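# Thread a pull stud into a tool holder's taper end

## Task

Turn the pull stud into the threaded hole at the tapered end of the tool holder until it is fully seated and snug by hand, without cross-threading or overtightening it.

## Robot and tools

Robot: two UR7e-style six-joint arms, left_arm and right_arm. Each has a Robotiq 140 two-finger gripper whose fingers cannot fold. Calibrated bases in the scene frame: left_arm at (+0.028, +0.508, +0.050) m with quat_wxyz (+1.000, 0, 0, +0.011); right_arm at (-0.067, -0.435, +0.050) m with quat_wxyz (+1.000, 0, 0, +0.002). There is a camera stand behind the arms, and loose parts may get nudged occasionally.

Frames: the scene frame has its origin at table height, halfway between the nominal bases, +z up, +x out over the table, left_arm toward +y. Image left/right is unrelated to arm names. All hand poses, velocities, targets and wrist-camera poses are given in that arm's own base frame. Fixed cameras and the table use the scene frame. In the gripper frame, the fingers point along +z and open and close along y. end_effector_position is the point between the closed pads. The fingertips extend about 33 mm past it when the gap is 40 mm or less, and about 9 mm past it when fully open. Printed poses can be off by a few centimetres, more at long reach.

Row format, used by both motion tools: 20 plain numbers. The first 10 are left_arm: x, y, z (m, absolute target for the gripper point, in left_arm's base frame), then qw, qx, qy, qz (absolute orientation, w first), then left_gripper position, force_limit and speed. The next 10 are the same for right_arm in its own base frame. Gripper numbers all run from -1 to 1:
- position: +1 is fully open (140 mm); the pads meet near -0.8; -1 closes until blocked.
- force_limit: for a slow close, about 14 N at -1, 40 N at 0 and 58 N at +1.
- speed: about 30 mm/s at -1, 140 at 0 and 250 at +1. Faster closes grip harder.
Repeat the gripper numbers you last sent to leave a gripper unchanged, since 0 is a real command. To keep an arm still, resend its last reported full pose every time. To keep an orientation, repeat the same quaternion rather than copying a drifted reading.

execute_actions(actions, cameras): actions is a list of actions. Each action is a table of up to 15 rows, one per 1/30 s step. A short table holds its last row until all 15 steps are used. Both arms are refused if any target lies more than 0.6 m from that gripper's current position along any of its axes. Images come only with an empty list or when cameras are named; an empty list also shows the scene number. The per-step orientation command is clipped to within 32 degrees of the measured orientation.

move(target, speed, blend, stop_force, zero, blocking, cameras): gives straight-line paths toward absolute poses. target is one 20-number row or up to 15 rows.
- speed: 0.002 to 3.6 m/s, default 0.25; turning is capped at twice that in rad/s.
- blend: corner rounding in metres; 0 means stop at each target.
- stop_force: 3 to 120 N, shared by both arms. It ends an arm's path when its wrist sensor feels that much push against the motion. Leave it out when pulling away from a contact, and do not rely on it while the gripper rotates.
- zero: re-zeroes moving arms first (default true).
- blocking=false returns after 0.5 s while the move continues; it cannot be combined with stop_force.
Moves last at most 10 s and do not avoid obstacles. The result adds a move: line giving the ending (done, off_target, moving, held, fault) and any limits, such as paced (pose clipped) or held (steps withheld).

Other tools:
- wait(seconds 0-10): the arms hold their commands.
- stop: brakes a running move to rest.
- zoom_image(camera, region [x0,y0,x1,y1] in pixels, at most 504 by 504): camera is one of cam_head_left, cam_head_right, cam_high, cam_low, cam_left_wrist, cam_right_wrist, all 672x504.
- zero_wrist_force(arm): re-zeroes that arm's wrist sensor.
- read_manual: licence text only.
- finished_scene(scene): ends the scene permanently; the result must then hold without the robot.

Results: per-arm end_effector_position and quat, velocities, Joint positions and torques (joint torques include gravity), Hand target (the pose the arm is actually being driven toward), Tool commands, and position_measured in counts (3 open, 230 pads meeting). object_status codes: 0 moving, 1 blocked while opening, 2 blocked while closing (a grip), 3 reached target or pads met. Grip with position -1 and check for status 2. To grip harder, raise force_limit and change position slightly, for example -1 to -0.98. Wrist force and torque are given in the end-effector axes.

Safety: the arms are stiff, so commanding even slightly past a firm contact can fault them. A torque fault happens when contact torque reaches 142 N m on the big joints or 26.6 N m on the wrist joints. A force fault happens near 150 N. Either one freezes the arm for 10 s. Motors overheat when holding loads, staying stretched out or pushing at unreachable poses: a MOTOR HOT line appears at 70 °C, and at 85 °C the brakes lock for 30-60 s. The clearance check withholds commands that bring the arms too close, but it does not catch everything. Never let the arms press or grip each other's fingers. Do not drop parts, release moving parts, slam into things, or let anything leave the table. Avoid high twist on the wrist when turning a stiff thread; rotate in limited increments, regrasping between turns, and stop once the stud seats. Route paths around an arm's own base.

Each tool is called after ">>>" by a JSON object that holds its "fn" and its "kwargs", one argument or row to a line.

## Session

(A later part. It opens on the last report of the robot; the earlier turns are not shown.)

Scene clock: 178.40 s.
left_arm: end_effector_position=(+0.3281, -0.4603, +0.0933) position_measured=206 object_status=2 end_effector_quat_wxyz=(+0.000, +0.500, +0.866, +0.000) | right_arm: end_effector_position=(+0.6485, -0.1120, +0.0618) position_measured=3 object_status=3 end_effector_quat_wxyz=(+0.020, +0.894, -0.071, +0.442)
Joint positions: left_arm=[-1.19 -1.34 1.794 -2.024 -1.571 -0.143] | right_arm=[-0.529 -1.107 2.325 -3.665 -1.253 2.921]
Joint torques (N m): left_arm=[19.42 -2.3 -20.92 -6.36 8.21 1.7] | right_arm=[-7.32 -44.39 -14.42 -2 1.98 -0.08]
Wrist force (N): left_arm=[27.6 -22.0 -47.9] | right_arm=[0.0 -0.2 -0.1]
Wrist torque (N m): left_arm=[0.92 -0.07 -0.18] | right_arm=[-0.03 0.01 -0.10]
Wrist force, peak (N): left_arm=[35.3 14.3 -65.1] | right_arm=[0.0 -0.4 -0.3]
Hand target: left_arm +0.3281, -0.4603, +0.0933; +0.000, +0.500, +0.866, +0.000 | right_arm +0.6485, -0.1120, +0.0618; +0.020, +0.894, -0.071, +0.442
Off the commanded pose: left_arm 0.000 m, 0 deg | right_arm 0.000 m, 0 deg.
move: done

>>> {"fn": "move", "kwargs": {
  "target": [0.3276,-0.4601,0.0940,0,0.5,0.866,0,-1,0,-1,0.6485,-0.1120,0.0618,0.020,0.894,-0.071,0.442,1,1,1],
  "speed": 0.01
}}

>>> {"fn": "move", "kwargs": {
  "target": [0.3276,-0.4601,0.0948,0,0.5,0.866,0,-1,0,-1,0.6485,-0.1120,0.0618,0.020,0.894,-0.071,0.442,1,1,1],
  "speed": 0.01
}}

>>> {"fn": "move", "kwargs": {
  "target": [0.3276,-0.4601,0.0956,0,0.5,0.866,0,-1,0,-1,0.6485,-0.1120,0.0618,0.020,0.894,-0.071,0.442,1,1,1],
  "speed": 0.01
}}

Scene clock: 191.43 s.
left_arm: end_effector_position=(+0.3277, -0.4600, +0.0939) position_measured=206 object_status=2 end_effector_quat_wxyz=(+0.000, +0.500, +0.866, +0.000) | right_arm: end_effector_position=(+0.6485, -0.1120, +0.0618) position_measured=3 object_status=3 end_effector_quat_wxyz=(+0.020, +0.894, -0.071, +0.442)
Joint positions: left_arm=[-1.19 -1.342 1.794 -2.023 -1.571 -0.143] | right_arm=[-0.529 -1.107 2.325 -3.665 -1.253 2.921]
Joint torques (N m): left_arm=[0.25 -40.03 -15.91 -1.21 5.31 -1.68] | right_arm=[-6.42 -44.71 -15.61 -2.17 1.81 0.05]
Wrist force (N): left_arm=[6.9 -11.5 -9.5] | right_arm=[-0.1 -0.3 0.0]
Wrist torque (N m): left_arm=[0.76 -0.08 -0.08] | right_arm=[-0.06 0.02 -0.10]
Wrist force, peak (N): left_arm=[27.9 -22.4 -47.4] | right_arm=[0.1 -0.4 -0.3]
Hand target: left_arm +0.3276, -0.4601, +0.0940; +0.000, +0.500, +0.866, +0.000 | right_arm +0.6485, -0.1120, +0.0618; +0.020, +0.894, -0.071, +0.442
Off the commanded pose: left_arm 0.000 m, 0 deg | right_arm 0.000 m, 0 deg.
move: done

Scene clock: 192.13 s.
left_arm: end_effector_position=(+0.3276, -0.4601, +0.0948) position_measured=206 object_status=2 end_effector_quat_wxyz=(+0.000, +0.500, +0.866, +0.000) | right_arm: end_effector_position=(+0.6485, -0.1120, +0.0618) position_measured=3 object_status=3 end_effector_quat_wxyz=(+0.020, +0.894, -0.071, +0.442)
Joint positions: left_arm=[-1.19 -1.343 1.793 -2.021 -1.571 -0.143] | right_arm=[-0.529 -1.107 2.325 -3.665 -1.253 2.921]
Joint torques (N m): left_arm=[-0.96 -44.39 -30.61 -1.12 1.67 -0.97] | right_arm=[-7.54 -44.96 -16.3 -2.12 2.02 -0.06]
Wrist force (N): left_arm=[1.7 -8.0 1.6] | right_arm=[0.1 -0.1 0.1]
Wrist torque (N m): left_arm=[0.65 -0.10 -0.06] | right_arm=[-0.03 -0.02 -0.10]
Wrist force, peak (N): left_arm=[7.0 -11.7 -9.7] | right_arm=[-0.2 -0.4 -0.3]
Hand target: left_arm +0.3276, -0.4601, +0.0948; +0.000, +0.500, +0.866, +0.000 | right_arm +0.6485, -0.1120, +0.0618; +0.020, +0.894, -0.071, +0.442
Off the commanded pose: left_arm 0.000 m, 0 deg | right_arm 0.000 m, 0 deg.
move: done

Scene clock: 192.83 s.
left_arm: end_effector_position=(+0.3276, -0.4601, +0.0956) position_measured=206 object_status=2 end_effector_quat_wxyz=(+0.000, +0.500, +0.866, +0.000) | right_arm: end_effector_position=(+0.6485, -0.1120, +0.0618) position_measured=3 object_status=3 end_effector_quat_wxyz=(+0.020, +0.894, -0.071, +0.442)
Joint positions: left_arm=[-1.19 -1.344 1.792 -2.019 -1.571 -0.143] | right_arm=[-0.529 -1.107 2.325 -3.665 -1.253 2.921]
Joint torques (N m): left_arm=[-1.09 -43.22 -29.31 -0.57 1.61 -0.39] | right_arm=[-6.95 -44.33 -16.36 -2.17 2.02 0.02]
Wrist force (N): left_arm=[-0.3 0.2 -0.9] | right_arm=[-0.2 0.1 -0.1]
Wrist torque (N m): left_arm=[-0.25 -0.33 -0.06] | right_arm=[0.01 0.03 -0.10]
Wrist force, peak (N): left_arm=[1.7 -8.2 2.1] | right_arm=[-0.2 -0.4 -0.1]
Hand target: left_arm +0.3276, -0.4601, +0.0956; +0.000, +0.500, +0.866, +0.000 | right_arm +0.6485, -0.1120, +0.0618; +0.020, +0.894, -0.071, +0.442
Off the commanded pose: left_arm 0.000 m, 0 deg | right_arm 0.000 m, 0 deg.
move: done

>>> {"fn": "wait", "kwargs": {
  "seconds": 0,
  "cameras": ["cam_left_wrist","cam_low","cam_high"]
}}

>>> {"fn": "zoom_image", "kwargs": {
  "camera": "cam_low",
  "region": [455, 220, 515, 280]
}}

>>> {"fn": "zoom_image", "kwargs": {
  "camera": "cam_high",
  "region": [335, 120, 395, 180]
}}

>>> {"fn": "zoom_image", "kwargs": {
  "camera": "cam_left_wrist",
  "region": [260, 120, 460, 290]
}}

Scene clock: 198.87 s.
left_arm: end_effector_position=(+0.3276, -0.4601, +0.0956) position_measured=206 object_status=2 end_effector_quat_wxyz=(+0.000, +0.500, +0.866, +0.000) | right_arm: end_effector_position=(+0.6485, -0.1120, +0.0618) position_measured=3 object_status=3 end_effector_quat_wxyz=(+0.020, +0.894, -0.071, +0.442)
Joint positions: left_arm=[-1.19 -1.344 1.792 -2.019 -1.571 -0.143] | right_arm=[-0.529 -1.107 2.325 -3.665 -1.253 2.921]
Joint torques (N m): left_arm=[-1.29 -31.99 -18.94 -5.06 -2.07 1.64] | right_arm=[-7.07 -45.01 -16.25 -2.1 2.11 -0.08]
Wrist force (N): left_arm=[-0.5 -0.2 -0.9] | right_arm=[0.0 -0.1 0.1]
Wrist torque (N m): left_arm=[-0.33 -0.30 -0.07] | right_arm=[-0.01 0.01 -0.09]
Wrist force, peak (N): left_arm=[-0.2 -0.2 -1.3] | right_arm=[-0.1 -0.4 0.0]
Hand target: left_arm +0.3276, -0.4601, +0.0956; +0.000, +0.500, +0.866, +0.000 | right_arm +0.6485, -0.1120, +0.0618; +0.020, +0.894, -0.071, +0.442
Tool commands: left_gripper/position=-1.0 left_gripper/force_limit=+0.0 left_gripper/speed=-1.0 right_gripper/position=+1.0 right_gripper/force_limit=+1.0 right_gripper/speed=+1.0
Off the commanded pose: left_arm 0.000 m, 0 deg | right_arm 0.000 m, 0 deg.
Images, in order (width x height): cam_high 672x504, cam_low 672x504, cam_left_wrist 672x504.

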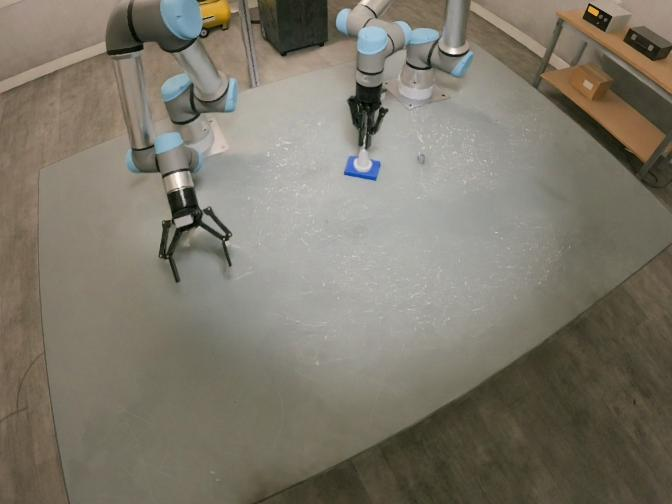

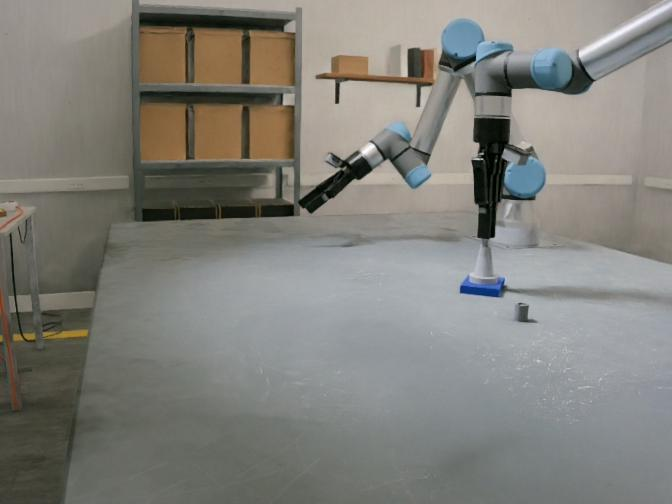

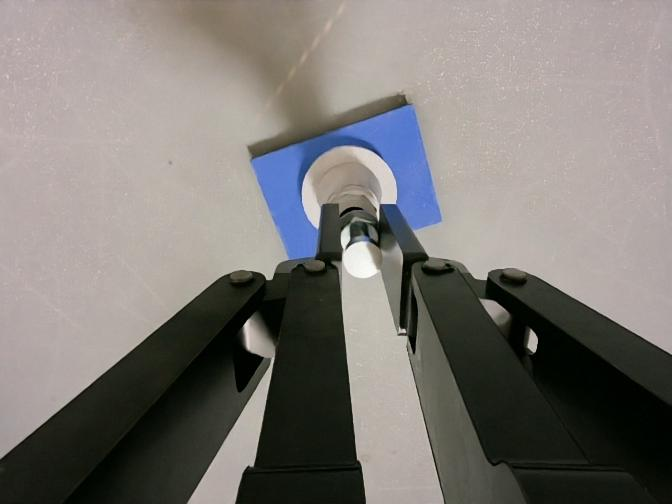

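Scaled by 8.400 from the camera's 672x504 image, which has a finer 960x720 frame.

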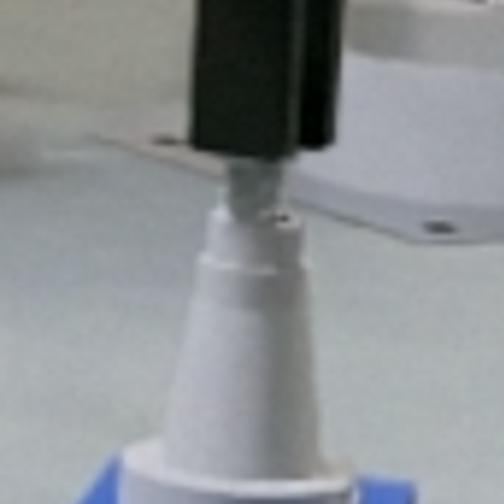

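Scaled by 8.400 from the camera's 672x504 image, which has a finer 960x720 frame.

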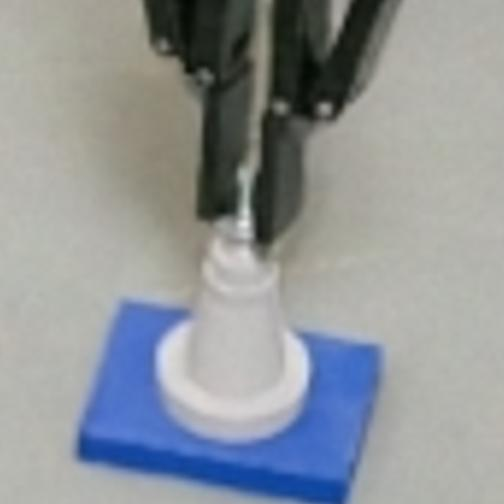

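Scaled by 2.520 from the camera's 672x504 image, which has a finer 960x720 frame.

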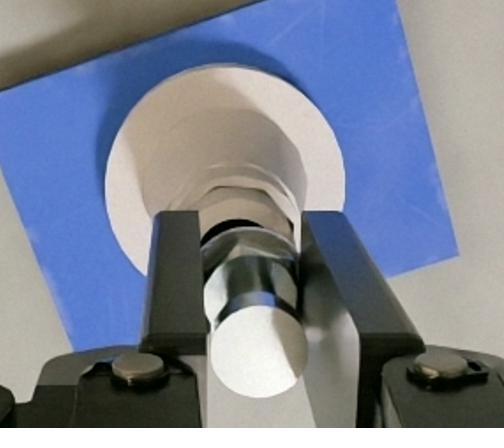

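>>> {"fn": "move", "kwargs": {
  "target": [
    [0.3276,-0.4601,0.13,0,0.5,0.866,0,-1,0,-1,0.6485,-0.1120,0.0618,0.020,0.894,-0.071,0.442,1,1,1],
    [0.385,-0.253,0.13,0,1,0,0,-1,0,-1,0.6485,-0.1120,0.0618,0.020,0.894,-0.071,0.442,1,1,1],
    [0.385,-0.253,0.050,0,1,0,0,-1,0,-1,0.6485,-0.1120,0.0618,0.020,0.894,-0.071,0.442,1,1,1]
  ],
  "speed": [0.1,0.3,0.15],
  "blend": [0.01,0,0],
  "cameras": ["cam_left_wrist","cam_low","cam_high"]
}}

>>> {"fn": "zoom_image", "kwargs": {
  "camera": "cam_low",
  "region": [490, 250, 560, 330]
}}

>>> {"fn": "zoom_image", "kwargs": {
  "camera": "cam_left_wrist",
  "region": [260, 120, 460, 290]
}}

>>> {"fn": "zoom_image", "kwargs": {
  "camera": "cam_high",
  "region": [390, 120, 450, 180]
}}

Scene clock: 230.67 s.
left_arm: end_effector_position=(+0.3849, -0.2530, +0.0500) position_measured=206 object_status=2 end_effector_quat_wxyz=(+0.000, +1.000, +0.000, +0.000) | right_arm: end_effector_position=(+0.6485, -0.1120, +0.0618) position_measured=3 object_status=3 end_effector_quat_wxyz=(+0.020, +0.894, -0.071, +0.442)
Joint positions: left_arm=[-0.875 -1.522 2.136 -2.184 -1.571 2.267] | right_arm=[-0.529 -1.107 2.325 -3.665 -1.253 2.921]
Joint torques (N m): left_arm=[7.86 -27.76 -22.94 -2.89 1.49 1.78] | right_arm=[-7.32 -44.62 -18.32 -2.03 1.96 0.04]
Wrist force (N): left_arm=[-0.4 0.0 -1.3] | right_arm=[-0.1 -0.3 -0.1]
Wrist torque (N m): left_arm=[-0.27 -0.32 -0.07] | right_arm=[-0.06 0.02 -0.10]
Wrist force, peak (N): left_arm=[-0.6 0.2 -3.5] | right_arm=[0.0 -0.5 -0.2]
Hand target: left_arm +0.3850, -0.2530, +0.0500; +0.000, +1.000, +0.000, +0.000 | right_arm +0.6485, -0.1120, +0.0618; +0.020, +0.894, -0.071, +0.442
Off the commanded pose: left_arm 0.000 m, 0 deg | right_arm 0.000 m, 0 deg.
move: done
Images, in order (width x height): cam_high 672x504, cam_low 672x504, cam_left_wrist 672x504.

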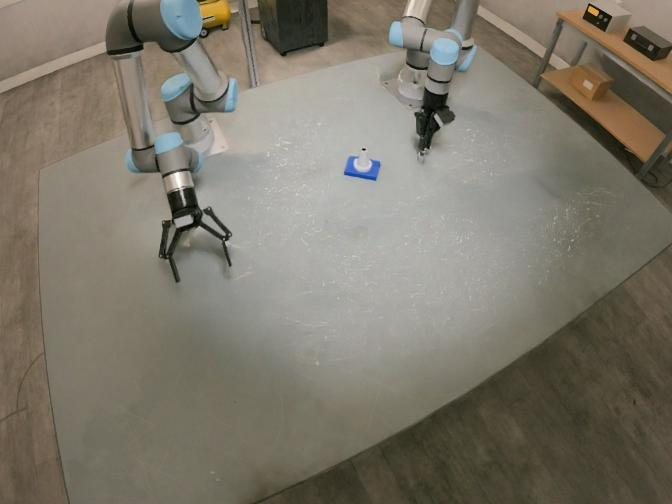

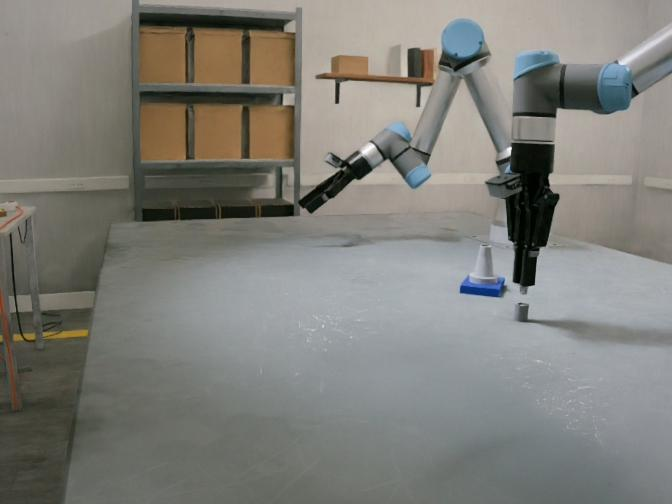

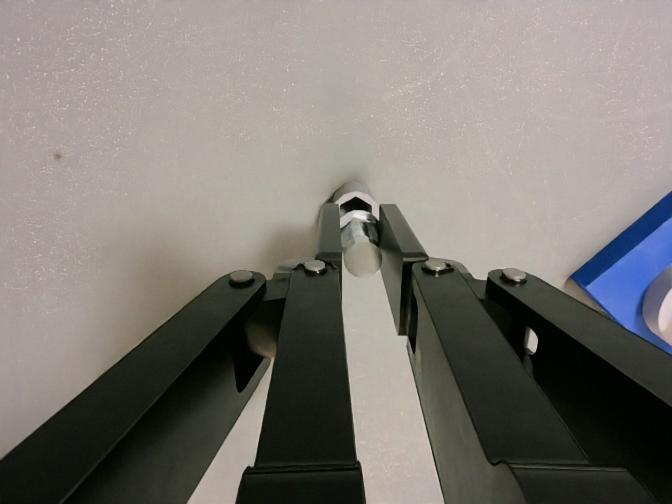

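Scaled by 6.300 from the camera's 672x504 image, which has a finer 960x720 frame.

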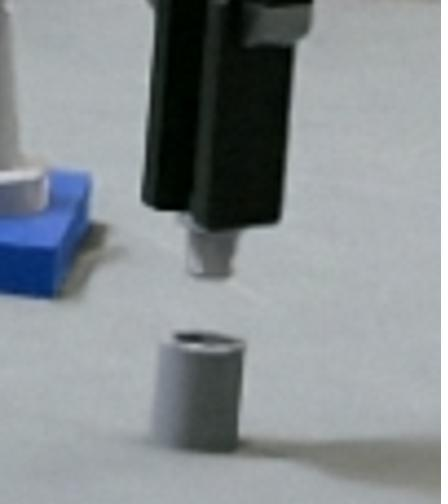

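Scaled by 2.520 from the camera's 672x504 image, which has a finer 960x720 frame.

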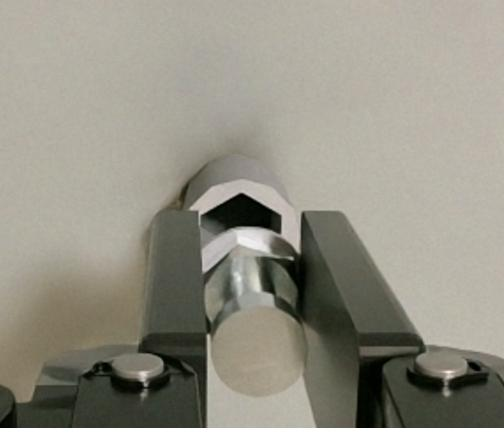

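Scaled by 8.400 from the camera's 672x504 image, which has a finer 960x720 frame.

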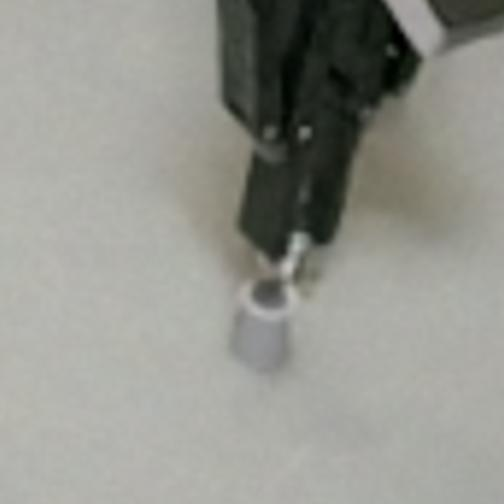

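>>> {"fn": "move", "kwargs": {
  "target": [0.385,-0.253,0.0155,0,1,0,0,-1,0,-1,0.6485,-0.1120,0.0618,0.020,0.894,-0.071,0.442,1,1,1],
  "speed": 0.02,
  "stop_force": 6,
  "cameras": ["cam_left_wrist"]
}}

Scene clock: 244.70 s.
left_arm: end_effector_position=(+0.3850, -0.2530, +0.0162) position_measured=206 object_status=2 end_effector_quat_wxyz=(+0.000, +1.000, +0.000, +0.000) | right_arm: end_effector_position=(+0.6485, -0.1120, +0.0618) position_measured=3 object_status=3 end_effector_quat_wxyz=(+0.020, +0.894, -0.071, +0.442)
Joint positions: left_arm=[-0.875 -1.463 2.18 -2.288 -1.571 2.267] | right_arm=[-0.529 -1.107 2.325 -3.665 -1.253 2.921]
Joint torques (N m): left_arm=[6.55 -34.29 -27.23 -4.83 1.74 -1.49] | right_arm=[-7.67 -44.86 -18.48 -2.22 2.03 -0.13]
Wrist force (N): left_arm=[-0.3 -0.2 -3.0] | right_arm=[-0.1 -0.2 -0.1]
Wrist torque (N m): left_arm=[-0.36 -0.34 -0.09] | right_arm=[-0.04 0.03 -0.10]
Wrist force, peak (N): left_arm=[-2.9 -3.0 -32.4] | right_arm=[-0.1 -0.4 -0.3]
Hand target: left_arm +0.3850, -0.2530, +0.0162; +0.000, +1.000, +0.000, +0.000 | right_arm +0.6485, -0.1120, +0.0618; +0.020, +0.894, -0.071, +0.442
Off the commanded pose: left_arm 0.001 m, 0 deg | right_arm 0.000 m, 0 deg.
move: contact (left_arm)
Images, in order (width x height): cam_left_wrist 672x504.

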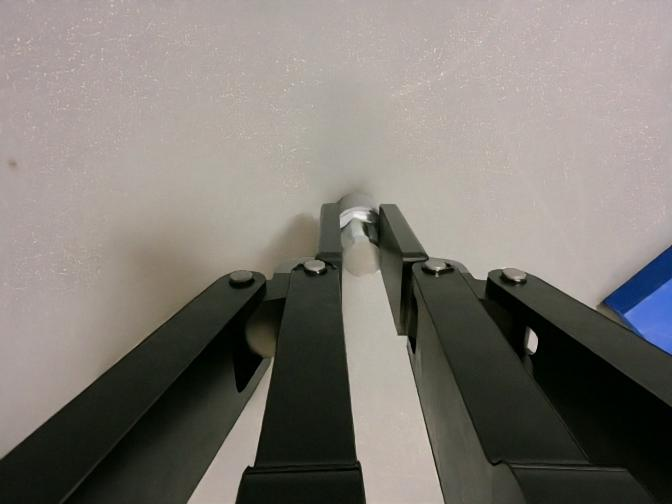

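>>> {"fn": "move", "kwargs": {
  "target": [
    [0.385,-0.253,0.0165,0,1,0,0,0.2,1,-1,0.6485,-0.1120,0.0618,0.020,0.894,-0.071,0.442,1,1,1],
    [0.385,-0.253,0.0165,0,1,0,0,-1,1,-1,0.6485,-0.1120,0.0618,0.020,0.894,-0.071,0.442,1,1,1]
  ]
}}

>>> {"fn": "move", "kwargs": {
  "target": [
    [0.385,-0.253,0.05,0,1,0,0,-1,1,-1,0.6485,-0.1120,0.0618,0.020,0.894,-0.071,0.442,1,1,1],
    [0.385,-0.253,0.16,0,1,0,0,-1,1,-1,0.6485,-0.1120,0.0618,0.020,0.894,-0.071,0.442,1,1,1],
    [0.3281,-0.46,0.16,0,1,0,0,-1,1,-1,0.6485,-0.1120,0.0618,0.020,0.894,-0.071,0.442,1,1,1],
    [0.3281,-0.4597,0.102,0,1,0,0,-1,1,-1,0.6485,-0.1120,0.0618,0.020,0.894,-0.071,0.442,1,1,1]
  ],
  "speed": [0.1,0.2,0.2,0.1],
  "blend": [0.01,0.03,0.01,0],
  "cameras": ["cam_left_wrist","cam_low","cam_high"]
}}

>>> {"fn": "zoom_image", "kwargs": {
  "camera": "cam_low",
  "region": [455, 220, 515, 280]
}}

>>> {"fn": "zoom_image", "kwargs": {
  "camera": "cam_high",
  "region": [335, 120, 395, 180]
}}

>>> {"fn": "zoom_image", "kwargs": {
  "camera": "cam_left_wrist",
  "region": [260, 120, 460, 290]
}}

Scene clock: 263.20 s.
left_arm: end_effector_position=(+0.3850, -0.2530, +0.0165) position_measured=208 object_status=0 end_effector_quat_wxyz=(+0.000, +1.000, +0.000, +0.000) | right_arm: end_effector_position=(+0.6485, -0.1120, +0.0618) position_measured=3 object_status=3 end_effector_quat_wxyz=(+0.020, +0.894, -0.071, +0.442)
Joint positions: left_arm=[-0.875 -1.464 2.18 -2.287 -1.571 2.267] | right_arm=[-0.529 -1.107 2.325 -3.665 -1.253 2.921]
Joint torques (N m): left_arm=[2.03 -26.27 -21.57 -3.55 1.63 -0.64] | right_arm=[-6.53 -44.1 -17.92 -2.22 1.88 -0.02]
Wrist force (N): left_arm=[-1.2 -1.3 -14.0] | right_arm=[0.0 -0.2 -0.1]
Wrist torque (N m): left_arm=[-0.25 -0.36 -0.10] | right_arm=[-0.04 0.00 -0.09]
Wrist force, peak (N): left_arm=[-1.2 -1.3 -14.0] | right_arm=[0.1 -0.4 -0.4]
Hand target: left_arm +0.3850, -0.2530, +0.0165; +0.000, +1.000, +0.000, +0.000 | right_arm +0.6485, -0.1120, +0.0618; +0.020, +0.894, -0.071, +0.442
Off the commanded pose: left_arm 0.000 m, 0 deg | right_arm 0.000 m, 0 deg.
move: done

Scene clock: 266.17 s.
left_arm: end_effector_position=(+0.3281, -0.4597, +0.1019) position_measured=208 object_status=2 end_effector_quat_wxyz=(+0.000, +1.000, +0.000, +0.000) | right_arm: end_effector_position=(+0.6485, -0.1120, +0.0618) position_measured=3 object_status=3 end_effector_quat_wxyz=(+0.020, +0.894, -0.071, +0.442)
Joint positions: left_arm=[-1.189 -1.35 1.782 -2.002 -1.571 1.952] | right_arm=[-0.529 -1.107 2.325 -3.665 -1.253 2.921]
Joint torques (N m): left_arm=[9.71 -43.8 -27.82 -1.12 0.62 2.08] | right_arm=[-6.94 -44.74 -17.87 -2.14 2 -0.04]
Wrist force (N): left_arm=[-0.5 -0.5 -1.0] | right_arm=[-0.1 -0.1 0.1]
Wrist torque (N m): left_arm=[-0.35 -0.29 -0.29] | right_arm=[-0.03 0.02 -0.10]
Wrist force, peak (N): left_arm=[-1.2 -1.4 -12.8] | right_arm=[0.1 -0.5 -0.1]
Hand target: left_arm +0.3281, -0.4597, +0.1020; +0.000, +1.000, +0.000, +0.000 | right_arm +0.6485, -0.1120, +0.0618; +0.020, +0.894, -0.071, +0.442
Off the commanded pose: left_arm 0.000 m, 0 deg | right_arm 0.000 m, 0 deg.
move: done
Images, in order (width x height): cam_high 672x504, cam_low 672x504, cam_left_wrist 672x504.

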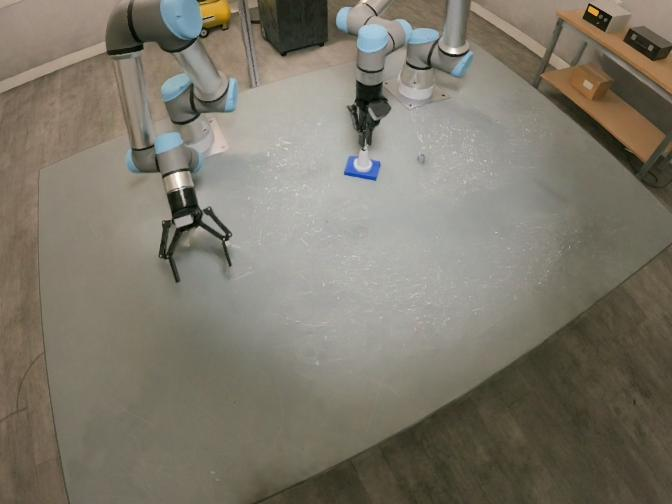

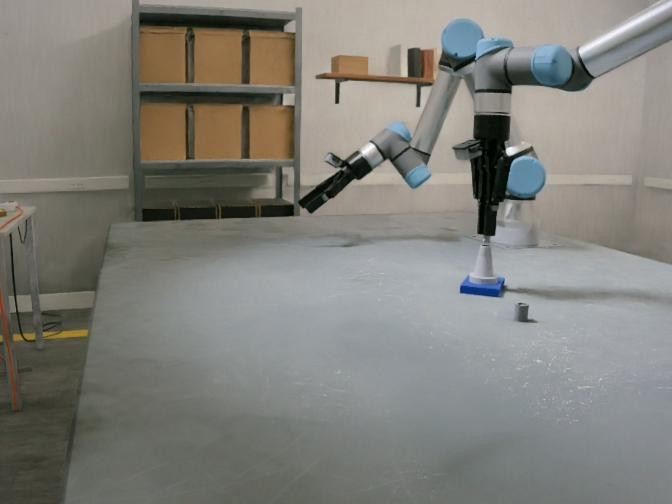

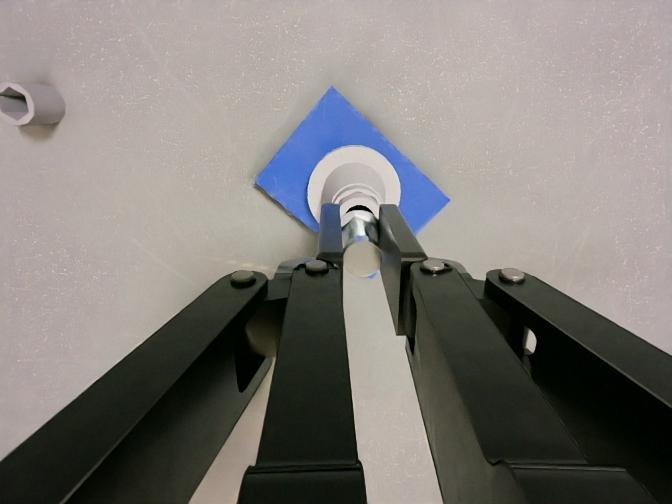

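Scaled by 8.400 from the camera's 672x504 image, which has a finer 960x720 frame.

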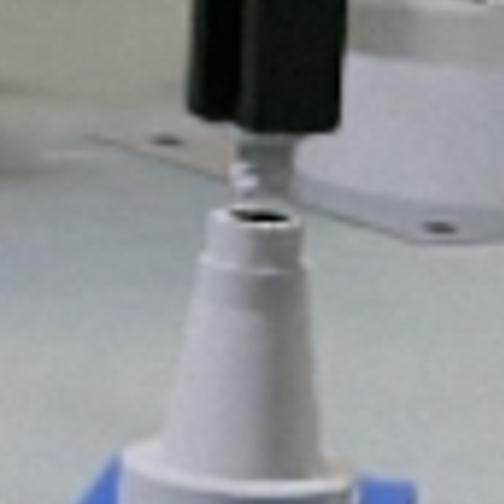

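Scaled by 8.400 from the camera's 672x504 image, which has a finer 960x720 frame.

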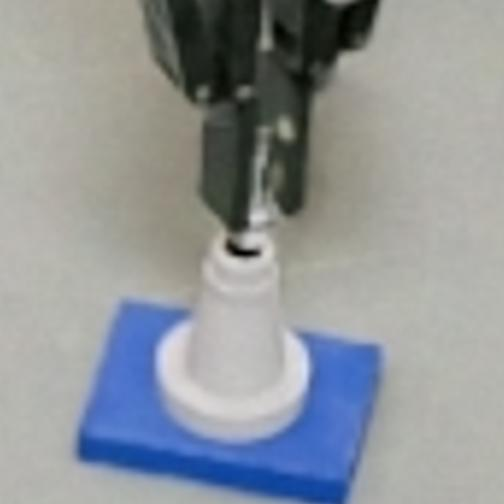

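Scaled by 2.520 from the camera's 672x504 image, which has a finer 960x720 frame.

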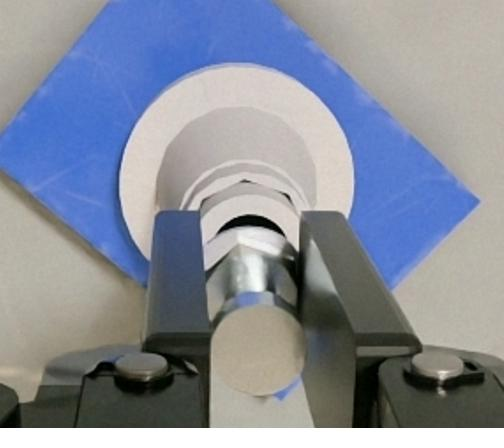

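>>> {"fn": "move", "kwargs": {
  "target": [0.3275,-0.4607,0.102,0,0.7071,0.7071,0,-1,1,-1,0.6485,-0.1120,0.0618,0.020,0.894,-0.071,0.442,1,1,1],
  "speed": 0.7,
  "cameras": ["cam_left_wrist"]
}}

>>> {"fn": "zoom_image", "kwargs": {
  "camera": "cam_left_wrist",
  "region": [300, 160, 420, 290]
}}

>>> {"fn": "move", "kwargs": {
  "target": [0.3275,-0.4607,0.102,0,0.7071,-0.7071,0,-1,1,-1,0.6485,-0.1120,0.0618,0.020,0.894,-0.071,0.442,1,1,1],
  "speed": 0.7,
  "cameras": ["cam_left_wrist"]
}}

>>> {"fn": "zoom_image", "kwargs": {
  "camera": "cam_left_wrist",
  "region": [300, 160, 420, 290]
}}

>>> {"fn": "move", "kwargs": {
  "target": [0.3275,-0.4607,0.102,0,1,0,0,-1,1,-1,0.6485,-0.1120,0.0618,0.020,0.894,-0.071,0.442,1,1,1],
  "speed": 0.7,
  "cameras": ["cam_left_wrist"]
}}

>>> {"fn": "zoom_image", "kwargs": {
  "camera": "cam_left_wrist",
  "region": [300, 160, 420, 290]
}}

>>> {"fn": "move", "kwargs": {
  "target": [
    [0.3275,-0.4607,0.102,0,0.5,0.866,0,-1,1,-1,0.6485,-0.1120,0.0618,0.020,0.894,-0.071,0.442,1,1,1],
    [0.3275,-0.4607,0.102,0,0,1,0,-1,1,-1,0.6485,-0.1120,0.0618,0.020,0.894,-0.071,0.442,1,1,1]
  ],
  "speed": 0.7,
  "cameras": ["cam_left_wrist"]
}}

>>> {"fn": "zoom_image", "kwargs": {
  "camera": "cam_left_wrist",
  "region": [300, 160, 420, 290]
}}

Scene clock: 285.80 s.
left_arm: end_effector_position=(+0.3275, -0.4607, +0.1020) position_measured=208 object_status=2 end_effector_quat_wxyz=(+0.000, +0.707, +0.707, +0.000) | right_arm: end_effector_position=(+0.6485, -0.1120, +0.0618) position_measured=3 object_status=3 end_effector_quat_wxyz=(+0.020, +0.894, -0.071, +0.442)
Joint positions: left_arm=[-1.191 -1.349 1.781 -2.002 -1.571 0.38] | right_arm=[-0.529 -1.107 2.325 -3.665 -1.253 2.921]
Joint torques (N m): left_arm=[-1.37 -43.7 -15.97 -0.41 -0.03 -1.43] | right_arm=[-7.6 -44.64 -17.5 -2.13 2.02 0.02]
Wrist force (N): left_arm=[-0.1 -0.4 -0.8] | right_arm=[0.0 -0.1 0.0]
Wrist torque (N m): left_arm=[-0.36 -0.38 -0.29] | right_arm=[-0.02 0.00 -0.10]
Wrist force, peak (N): left_arm=[-0.9 0.0 -1.1] | right_arm=[0.0 -0.5 -0.1]
Hand target: left_arm +0.3275, -0.4607, +0.1020; +0.000, +0.707, +0.707, +0.000 | right_arm +0.6485, -0.1120, +0.0618; +0.020, +0.894, -0.071, +0.442
Off the commanded pose: left_arm 0.000 m, 0 deg | right_arm 0.000 m, 0 deg.
move: done
Images, in order (width x height): cam_left_wrist 672x504.

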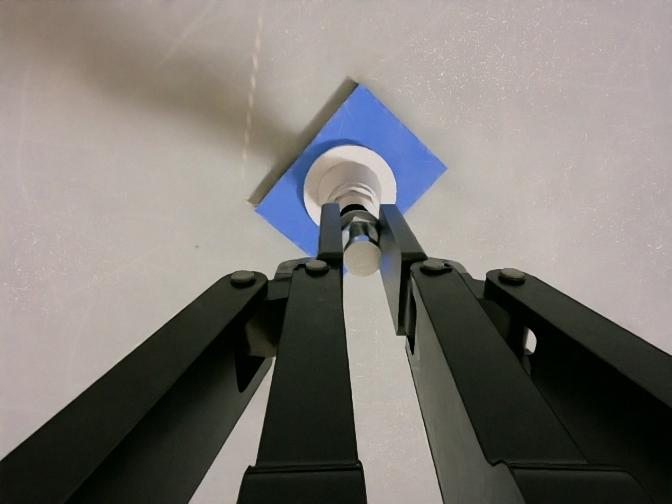

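Scaled by 3.877 from the camera's 672x504 image, which has a finer 960x720 frame.

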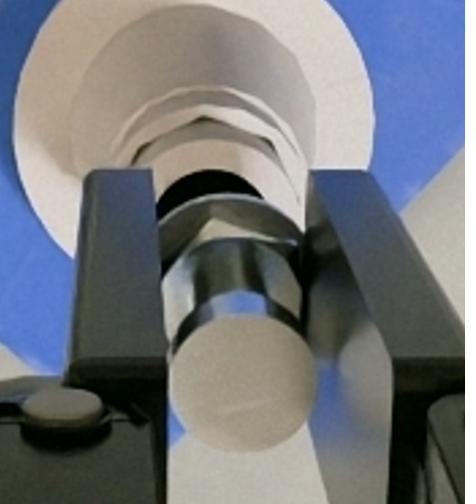

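Scene clock: 288.70 s.
left_arm: end_effector_position=(+0.3275, -0.4607, +0.1020) position_measured=208 object_status=2 end_effector_quat_wxyz=(+0.000, +0.707, -0.707, +0.000) | right_arm: end_effector_position=(+0.6485, -0.1120, +0.0618) position_measured=3 object_status=3 end_effector_quat_wxyz=(+0.020, +0.894, -0.071, +0.442)
Joint positions: left_arm=[-1.191 -1.349 1.781 -2.002 -1.571 -2.761] | right_arm=[-0.529 -1.107 2.325 -3.665 -1.253 2.921]
Joint torques (N m): left_arm=[-1.34 -44.23 -16.5 -0.54 -0.1 -1.48] | right_arm=[-7.09 -45.03 -17.81 -2.29 1.95 0.01]
Wrist force (N): left_arm=[-0.4 -0.3 -0.9] | right_arm=[-0.1 -0.2 -0.1]
Wrist torque (N m): left_arm=[-0.34 -0.32 -0.29] | right_arm=[-0.05 0.02 -0.10]
Wrist force, peak (N): left_arm=[-0.5 -0.1 -1.5] | right_arm=[0.0 -0.4 0.0]
Hand target: left_arm +0.3275, -0.4607, +0.1020; +0.000, +0.707, -0.707, +0.000 | right_arm +0.6485, -0.1120, +0.0618; +0.020, +0.894, -0.071, +0.442
Off the commanded pose: left_arm 0.000 m, 0 deg | right_arm 0.000 m, 0 deg.
move: done
Images, in order (width x height): cam_left_wrist 672x504.

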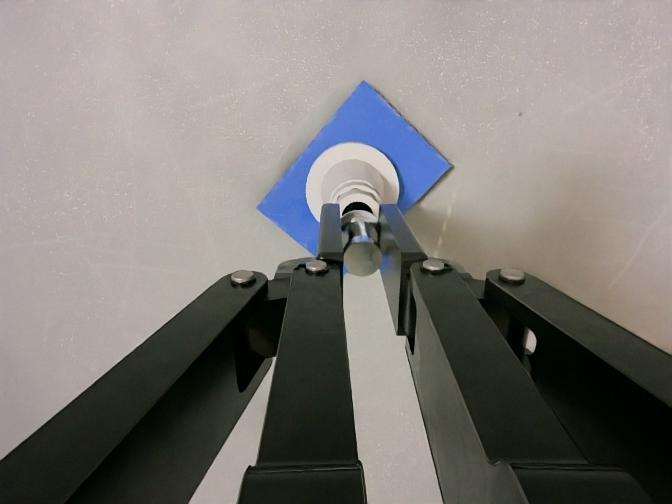

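Scaled by 3.877 from the camera's 672x504 image, which has a finer 960x720 frame.

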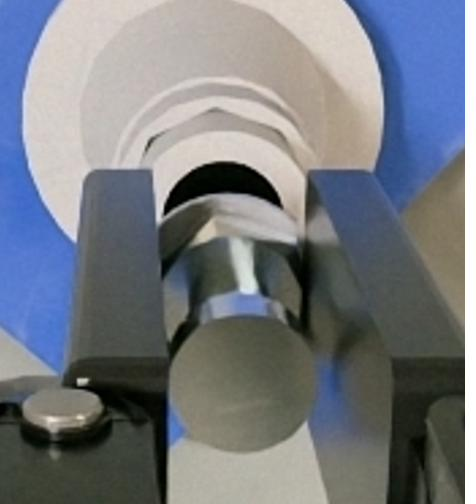

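Scene clock: 290.50 s.
left_arm: end_effector_position=(+0.3275, -0.4607, +0.1020) position_measured=208 object_status=2 end_effector_quat_wxyz=(+0.000, +1.000, +0.000, +0.000) | right_arm: end_effector_position=(+0.6485, -0.1120, +0.0618) position_measured=3 object_status=3 end_effector_quat_wxyz=(+0.020, +0.894, -0.071, +0.442)
Joint positions: left_arm=[-1.191 -1.349 1.781 -2.002 -1.571 -4.332] | right_arm=[-0.529 -1.107 2.325 -3.665 -1.253 2.921]
Joint torques (N m): left_arm=[-1.99 -43.88 -16.27 -0.73 0.11 -1.43] | right_arm=[-6.81 -45.04 -17.89 -2.19 2.07 -0.06]
Wrist force (N): left_arm=[-0.6 -0.3 -0.7] | right_arm=[-0.1 -0.2 -0.1]
Wrist torque (N m): left_arm=[-0.32 -0.28 -0.28] | right_arm=[-0.04 0.02 -0.10]
Wrist force, peak (N): left_arm=[-0.5 -0.2 -1.2] | right_arm=[0.2 -0.3 -0.3]
Hand target: left_arm +0.3275, -0.4607, +0.1020; +0.000, +1.000, +0.000, +0.000 | right_arm +0.6485, -0.1120, +0.0618; +0.020, +0.894, -0.071, +0.442
Off the commanded pose: left_arm 0.000 m, 0 deg | right_arm 0.000 m, 0 deg.
move: done
Images, in order (width x height): cam_left_wrist 672x504.

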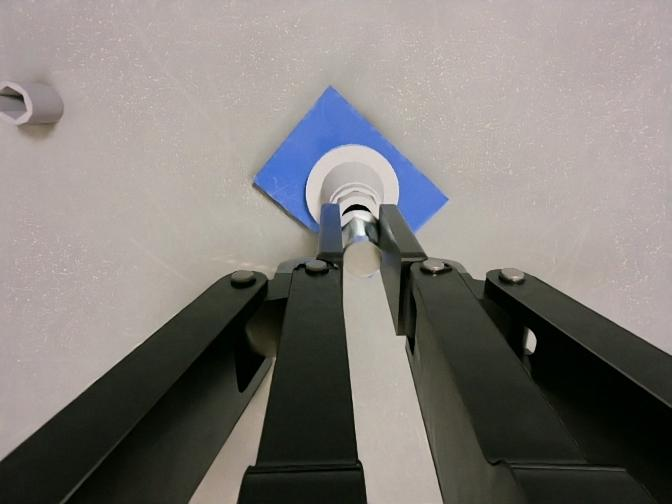

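Scaled by 3.877 from the camera's 672x504 image, which has a finer 960x720 frame.

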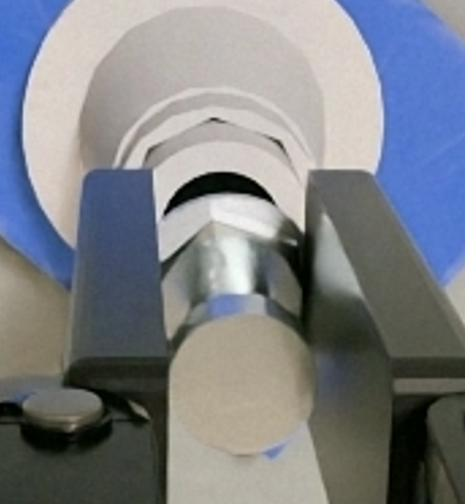

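Scene clock: 294.50 s.
left_arm: end_effector_position=(+0.3280, -0.4603, +0.1020) position_measured=208 object_status=2 end_effector_quat_wxyz=(-0.229, +0.386, +0.875, -0.182) | right_arm: end_effector_position=(+0.6485, -0.1120, +0.0618) position_measured=3 object_status=3 end_effector_quat_wxyz=(+0.020, +0.894, -0.071, +0.442)
Joint positions: left_arm=[-0.905 -1.133 1.557 -1.733 -2.11 -6.284] | right_arm=[-0.529 -1.107 2.325 -3.665 -1.253 2.921]
Joint torques (N m): left_arm=[6.9 -42.39 -21.72 -2.11 -2.61 1.89] | right_arm=[-6.71 -44.89 -17.22 -2.26 1.99 0]
Wrist force (N): left_arm=[0.5 -1.7 -0.5] | right_arm=[0.2 -0.2 -0.2]
Wrist torque (N m): left_arm=[-0.45 -0.34 -0.09] | right_arm=[-0.05 -0.03 -0.09]
Wrist force, peak (N): left_arm=[0.6 -1.8 -0.5] | right_arm=[-0.2 -0.6 -0.1]
Hand target: left_arm +0.3280, -0.4603, +0.1020; -0.229, +0.386, +0.875, -0.182 | right_arm +0.6485, -0.1120, +0.0618; +0.020, +0.894, -0.071, +0.442
Off the commanded pose: left_arm 0.001 m, 58 deg; orientation clipped | right_arm 0.000 m, 0 deg.
joint sent to its limit (left arm) — joint 6 (wrist 3), lower limit. The joint targets are off in orientation, not in position.
move: off_target (left_arm); limits=paced
Images, in order (width x height): cam_left_wrist 672x504.

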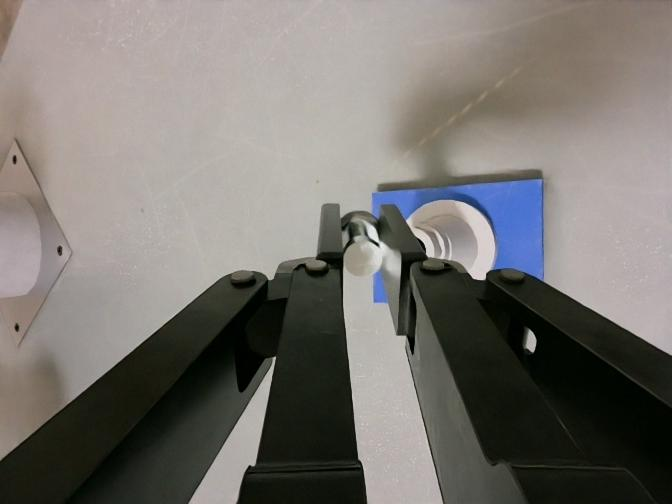

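Scaled by 3.877 from the camera's 672x504 image, which has a finer 960x720 frame.

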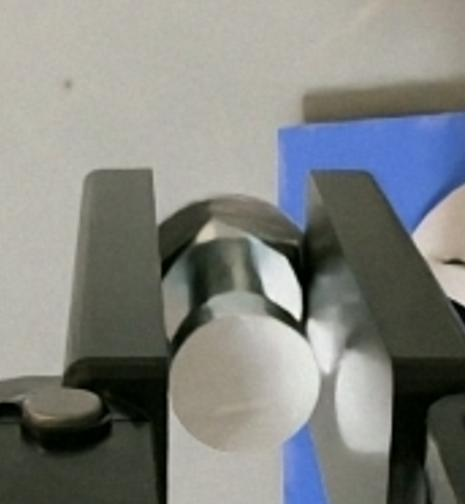

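>>> {"fn": "move", "kwargs": {
  "target": [
    [0.3279,-0.4608,0.104,0,0.5,-0.866,0,-1,1,-1,0.6485,-0.1120,0.0618,0.020,0.894,-0.071,0.442,1,1,1],
    [0.3279,-0.4608,0.100,0,1,0,0,-1,1,-1,0.6485,-0.1120,0.0618,0.020,0.894,-0.071,0.442,1,1,1]
  ],
  "speed": 0.5
}}

>>> {"fn": "move", "kwargs": {
  "target": [0.3279,-0.4608,0.088,0,1,0,0,-1,1,-1,0.6485,-0.1120,0.0618,0.020,0.894,-0.071,0.442,1,1,1],
  "speed": 0.008,
  "stop_force": 3
}}

Scene clock: 314.37 s.
left_arm: end_effector_position=(+0.3289, -0.4607, +0.1036) position_measured=208 object_status=2 end_effector_quat_wxyz=(-0.548, -0.017, +0.774, -0.316) | right_arm: end_effector_position=(+0.6485, -0.1120, +0.0618) position_measured=3 object_status=3 end_effector_quat_wxyz=(+0.020, +0.894, -0.071, +0.442)
Joint positions: left_arm=[-0.677 -0.849 1.476 -1.163 -2.74 -6.284] | right_arm=[-0.529 -1.107 2.325 -3.665 -1.253 2.921]
Joint torques (N m): left_arm=[-3.33 -56.32 -26.55 -3.07 0.61 1.87] | right_arm=[-7.39 -44.9 -17.43 -2.18 2.06 0.1]
Wrist force (N): left_arm=[0.9 -2.8 0.8] | right_arm=[0.0 -0.2 0.1]
Wrist torque (N m): left_arm=[-0.76 -0.12 -0.05] | right_arm=[-0.04 0.01 -0.10]
Wrist force, peak (N): left_arm=[5.3 -7.6 2.1] | right_arm=[-0.2 -0.5 -0.1]
Hand target: left_arm +0.3289, -0.4607, +0.1037; -0.548, -0.017, +0.774, -0.316 | right_arm +0.6485, -0.1120, +0.0618; +0.020, +0.894, -0.071, +0.442
Off the commanded pose: left_arm 0.004 m, 178 deg; orientation clipped | right_arm 0.000 m, 0 deg.
move: held (left_arm; a check stopped the path); path passed 1 of 2 targets; limits=paced,held
pose unreachable (left arm): on one or more control steps of this call, first in action 0 (counted from 0), this arm could not follow its commanded pose, so it was not sent that pose on those steps. It may still have moved: this result reports where it is.
cause: moving toward the commanded pose would bring two parts of the arm too close to each other (its gripper and another part of the arm, with joints 4 (wrist 1) to 6 (wrist 3) between them, 5 mm apart when it was first held).

Scene clock: 319.23 s.
left_arm: end_effector_position=(+0.3290, -0.4605, +0.1034) position_measured=208 object_status=2 end_effector_quat_wxyz=(-0.558, -0.042, +0.764, -0.321) | right_arm: end_effector_position=(+0.6485, -0.1120, +0.0618) position_measured=3 object_status=3 end_effector_quat_wxyz=(+0.020, +0.894, -0.071, +0.442)
Joint positions: left_arm=[-0.669 -0.846 1.494 -1.143 -2.775 -6.284] | right_arm=[-0.529 -1.107 2.325 -3.665 -1.253 2.921]
Joint torques (N m): left_arm=[7.48 -39.9 -14.75 1.2 -1.65 0.82] | right_arm=[-6.48 -44.24 -17.71 -2.19 1.97 -0.08]
Wrist force (N): left_arm=[1.0 -2.4 0.8] | right_arm=[-0.1 -0.1 -0.2]
Wrist torque (N m): left_arm=[-0.69 -0.12 -0.04] | right_arm=[-0.03 0.03 -0.10]
Wrist force, peak (N): left_arm=[1.5 -2.8 1.2] | right_arm=[-0.1 -0.5 0.1]
Hand target: left_arm +0.3290, -0.4605, +0.1034; -0.558, -0.042, +0.764, -0.321 | right_arm +0.6485, -0.1120, +0.0618; +0.020, +0.894, -0.071, +0.442
Off the commanded pose: left_arm 0.015 m, 175 deg | right_arm 0.000 m, 0 deg.
move: held (left_arm; a check stopped the path); limits=held
pose unreachable (left arm): on one or more control steps of this call, first in action 0 (counted from 0), this arm could not follow its commanded pose, so it was not sent that pose on those steps. It may still have moved: this result reports where it is.
cause: moving toward the commanded pose would bring two parts of the arm too close to each other (its gripper and another part of the arm, with joints 4 (wrist 1) to 6 (wrist 3) between them, 1 mm apart when it was first held).

>>> {"fn": "move", "kwargs": {
  "target": [
    [0.3289,-0.4607,0.15,-0.229,0.386,0.875,-0.182,-1,1,-1,0.6485,-0.1120,0.0618,0.020,0.894,-0.071,0.442,1,1,1],
    [0.3289,-0.4607,0.15,0,0.7071,0.7071,0,-1,1,-1,0.6485,-0.1120,0.0618,0.020,0.894,-0.071,0.442,1,1,1],
    [0.3279,-0.4608,0.15,0,1,0,0,-1,1,-1,0.6485,-0.1120,0.0618,0.020,0.894,-0.071,0.442,1,1,1]
  ],
  "speed": 0.3,
  "cameras": ["cam_left_wrist"]
}}

Scene clock: 333.60 s.
left_arm: end_effector_position=(+0.3279, -0.4608, +0.1500) position_measured=208 object_status=2 end_effector_quat_wxyz=(+0.000, +1.000, +0.000, +0.000) | right_arm: end_effector_position=(+0.6485, -0.1120, +0.0618) position_measured=3 object_status=3 end_effector_quat_wxyz=(+0.020, +0.894, -0.071, +0.442)
Joint positions: left_arm=[-1.19 -1.39 1.7 -1.88 -1.571 -4.332] | right_arm=[-0.529 -1.107 2.325 -3.665 -1.253 2.921]
Joint torques (N m): left_arm=[8.79 -29.1 -30.26 -4.31 -2.01 1.54] | right_arm=[-6.7 -45.03 -18 -2.15 1.93 -0.07]
Wrist force (N): left_arm=[-0.2 0.0 -1.0] | right_arm=[0.2 -0.2 0.0]
Wrist torque (N m): left_arm=[-0.26 -0.37 -0.07] | right_arm=[-0.06 -0.04 -0.10]
Wrist force, peak (N): left_arm=[1.2 -2.8 0.8] | right_arm=[-0.1 -0.5 0.0]
Hand target: left_arm +0.3279, -0.4608, +0.1500; +0.000, +1.000, +0.000, +0.000 | right_arm +0.6485, -0.1120, +0.0618; +0.020, +0.894, -0.071, +0.442
Off the commanded pose: left_arm 0.000 m, 0 deg | right_arm 0.000 m, 0 deg.
move: done
Images, in order (width x height): cam_left_wrist 672x504.

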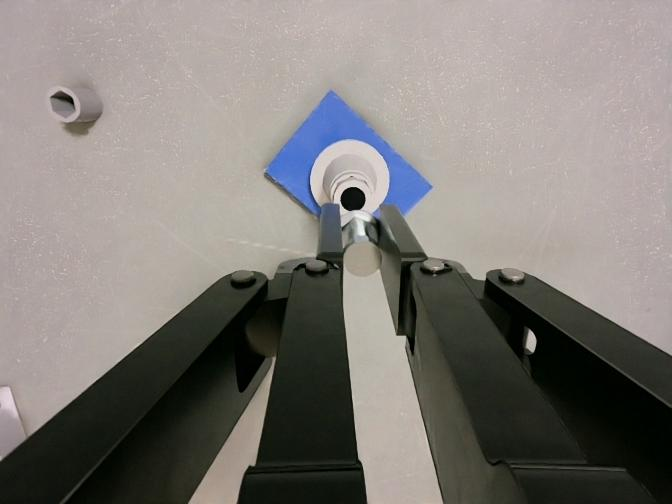

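Clean posture restored. Probing down at the refined position.

>>> {"fn": "move", "kwargs": {
  "target": [0.3279,-0.4608,0.099,0,1,0,0,-1,1,-1,0.6485,-0.1120,0.0618,0.020,0.894,-0.071,0.442,1,1,1],
  "speed": 0.1
}}

>>> {"fn": "move", "kwargs": {
  "target": [0.3279,-0.4608,0.085,0,1,0,0,-1,1,-1,0.6485,-0.1120,0.0618,0.020,0.894,-0.071,0.442,1,1,1],
  "speed": 0.008,
  "stop_force": 3
}}

>>> {"fn": "move", "kwargs": {
  "target": [0.3279,-0.4608,0.0938,0,1,0,0,-1,1,-1,0.6485,-0.1120,0.0618,0.020,0.894,-0.071,0.442,1,1,1],
  "speed": 0.01
}}

Scene clock: 340.73 s.
left_arm: end_effector_position=(+0.3279, -0.4608, +0.0989) position_measured=208 object_status=2 end_effector_quat_wxyz=(+0.000, +1.000, +0.000, +0.000) | right_arm: end_effector_position=(+0.6485, -0.1120, +0.0618) position_measured=3 object_status=3 end_effector_quat_wxyz=(+0.020, +0.894, -0.071, +0.442)
Joint positions: left_arm=[-1.19 -1.346 1.784 -2.01 -1.571 -4.332] | right_arm=[-0.529 -1.107 2.325 -3.665 -1.253 2.921]
Joint torques (N m): left_arm=[6.75 -44.41 -28.26 -1.14 -1.17 1.4] | right_arm=[-7.01 -44.15 -18.19 -2.23 1.89 -0.12]
Wrist force (N): left_arm=[-0.3 0.2 -0.8] | right_arm=[0.0 -0.4 0.0]
Wrist torque (N m): left_arm=[-0.21 -0.34 -0.08] | right_arm=[-0.07 0.01 -0.10]
Wrist force, peak (N): left_arm=[0.1 -0.2 -2.9] | right_arm=[-0.1 -0.5 0.0]
Hand target: left_arm +0.3279, -0.4608, +0.0990; +0.000, +1.000, +0.000, +0.000 | right_arm +0.6485, -0.1120, +0.0618; +0.020, +0.894, -0.071, +0.442
Off the commanded pose: left_arm 0.000 m, 0 deg | right_arm 0.000 m, 0 deg.
move: done

Scene clock: 342.30 s.
left_arm: end_effector_position=(+0.3279, -0.4608, +0.0948) position_measured=208 object_status=2 end_effector_quat_wxyz=(+0.000, +1.000, +0.000, +0.000) | right_arm: end_effector_position=(+0.6485, -0.1120, +0.0618) position_measured=3 object_status=3 end_effector_quat_wxyz=(+0.020, +0.894, -0.071, +0.442)
Joint positions: left_arm=[-1.19 -1.341 1.791 -2.02 -1.571 -4.332] | right_arm=[-0.529 -1.107 2.325 -3.665 -1.253 2.921]
Joint torques (N m): left_arm=[5.3 -43.01 -28.98 0.32 0.15 1.03] | right_arm=[-6.8 -44.98 -18.22 -2.28 1.97 0.08]
Wrist force (N): left_arm=[-0.2 2.9 -2.3] | right_arm=[0.0 -0.2 0.0]
Wrist torque (N m): left_arm=[-0.31 -0.37 -0.10] | right_arm=[-0.05 -0.01 -0.10]
Wrist force, peak (N): left_arm=[0.7 0.6 -10.8] | right_arm=[0.0 -0.5 -0.3]
Hand target: left_arm +0.3279, -0.4608, +0.0948; +0.000, +1.000, +0.000, +0.000 | right_arm +0.6485, -0.1120, +0.0618; +0.020, +0.894, -0.071, +0.442
Off the commanded pose: left_arm 0.010 m, 0 deg | right_arm 0.000 m, 0 deg.
move: contact (left_arm)

Scene clock: 343.00 s.
left_arm: end_effector_position=(+0.3279, -0.4609, +0.0939) position_measured=208 object_status=2 end_effector_quat_wxyz=(+0.000, +1.000, +0.000, +0.000) | right_arm: end_effector_position=(+0.6485, -0.1120, +0.0618) position_measured=3 object_status=3 end_effector_quat_wxyz=(+0.020, +0.894, -0.071, +0.442)
Joint positions: left_arm=[-1.19 -1.34 1.792 -2.023 -1.571 -4.332] | right_arm=[-0.529 -1.107 2.325 -3.665 -1.253 2.921]
Joint torques (N m): left_arm=[4.37 -3.28 -0.24 -2.6 1.23 0.84] | right_arm=[-7.28 -44.6 -18.35 -2.16 1.96 -0.03]
Wrist force (N): left_arm=[-2.3 -5.1 -43.4] | right_arm=[0.0 -0.2 0.0]
Wrist torque (N m): left_arm=[0.04 -0.45 -0.09] | right_arm=[-0.05 0.00 -0.10]
Wrist force, peak (N): left_arm=[-2.3 -5.1 -43.4] | right_arm=[0.1 -0.4 -0.1]
Hand target: left_arm +0.3279, -0.4608, +0.0938; +0.000, +1.000, +0.000, +0.000 | right_arm +0.6485, -0.1120, +0.0618; +0.020, +0.894, -0.071, +0.442
Off the commanded pose: left_arm 0.000 m, 0 deg | right_arm 0.000 m, 0 deg.
move: done

>>> {"fn": "move", "kwargs": {
  "target": [
    [0.3279,-0.4608,0.0946,0,-1,0,0,-1,1,-1,0.6485,-0.1120,0.0618,0.020,0.894,-0.071,0.442,1,1,1],
    [0.32725,-0.4619,0.0945,0,-0.866,0.5,0,-1,1,-1,0.6485,-0.1120,0.0618,0.020,0.894,-0.071,0.442,1,1,1],
    [0.32595,-0.4619,0.0943,0,-0.5,0.866,0,-1,1,-1,0.6485,-0.1120,0.0618,0.020,0.894,-0.071,0.442,1,1,1]
  ],
  "speed": 0.4
}}

>>> {"fn": "move", "kwargs": {
  "target": [
    [0.3253,-0.4608,0.0941,0,0,1,0,-1,1,-1,0.6485,-0.1120,0.0618,0.020,0.894,-0.071,0.442,1,1,1],
    [0.32595,-0.4597,0.0939,0,0.5,0.866,0,-1,1,-1,0.6485,-0.1120,0.0618,0.020,0.894,-0.071,0.442,1,1,1]
  ],
  "speed": 0.4
}}

Scene clock: 357.60 s.
left_arm: end_effector_position=(+0.3259, -0.4619, +0.0943) position_measured=208 object_status=2 end_effector_quat_wxyz=(+0.000, -0.500, +0.866, +0.000) | right_arm: end_effector_position=(+0.6485, -0.1120, +0.0618) position_measured=3 object_status=3 end_effector_quat_wxyz=(+0.020, +0.894, -0.071, +0.442)
Joint positions: left_arm=[-1.194 -1.341 1.792 -2.022 -1.571 -2.242] | right_arm=[-0.529 -1.107 2.325 -3.665 -1.253 2.921]
Joint torques (N m): left_arm=[6.95 -20.82 -24.2 -1.95 -3.54 1.69] | right_arm=[-7.57 -45.65 -18.35 -2.17 1.93 0.05]
Wrist force (N): left_arm=[-1.9 -6.2 -12.0] | right_arm=[0.0 -0.1 0.1]
Wrist torque (N m): left_arm=[-0.04 -0.33 -0.08] | right_arm=[-0.02 0.00 -0.10]
Wrist force, peak (N): left_arm=[-2.5 -4.8 -48.3] | right_arm=[-0.3 -0.4 -0.2]
Hand target: left_arm +0.3260, -0.4619, +0.0943; +0.000, -0.500, +0.866, +0.000 | right_arm +0.6485, -0.1120, +0.0618; +0.020, +0.894, -0.071, +0.442
Off the commanded pose: left_arm 0.000 m, 0 deg | right_arm 0.000 m, 0 deg.
move: done

Scene clock: 361.07 s.
left_arm: end_effector_position=(+0.3260, -0.4597, +0.0939) position_measured=208 object_status=2 end_effector_quat_wxyz=(+0.000, +0.500, +0.866, +0.000) | right_arm: end_effector_position=(+0.6485, -0.1120, +0.0618) position_measured=3 object_status=3 end_effector_quat_wxyz=(+0.020, +0.894, -0.071, +0.442)
Joint positions: left_arm=[-1.193 -1.345 1.798 -2.024 -1.571 -0.146] | right_arm=[-0.529 -1.107 2.325 -3.665 -1.253 2.921]
Joint torques (N m): left_arm=[2.29 -13.23 -18.69 1.2 -3.02 1.67] | right_arm=[-7.73 -44.54 -17.81 -2.28 1.97 0.03]
Wrist force (N): left_arm=[-5.3 4.5 -23.0] | right_arm=[-0.1 -0.2 0.1]
Wrist torque (N m): left_arm=[-0.42 -0.43 -0.13] | right_arm=[-0.03 0.03 -0.09]
Wrist force, peak (N): left_arm=[3.6 4.1 -27.0] | right_arm=[0.1 -0.4 -0.2]
Hand target: left_arm +0.3260, -0.4597, +0.0939; +0.000, +0.500, +0.866, +0.000 | right_arm +0.6485, -0.1120, +0.0618; +0.020, +0.894, -0.071, +0.442
Off the commanded pose: left_arm 0.000 m, 0 deg | right_arm 0.000 m, 0 deg.
move: done


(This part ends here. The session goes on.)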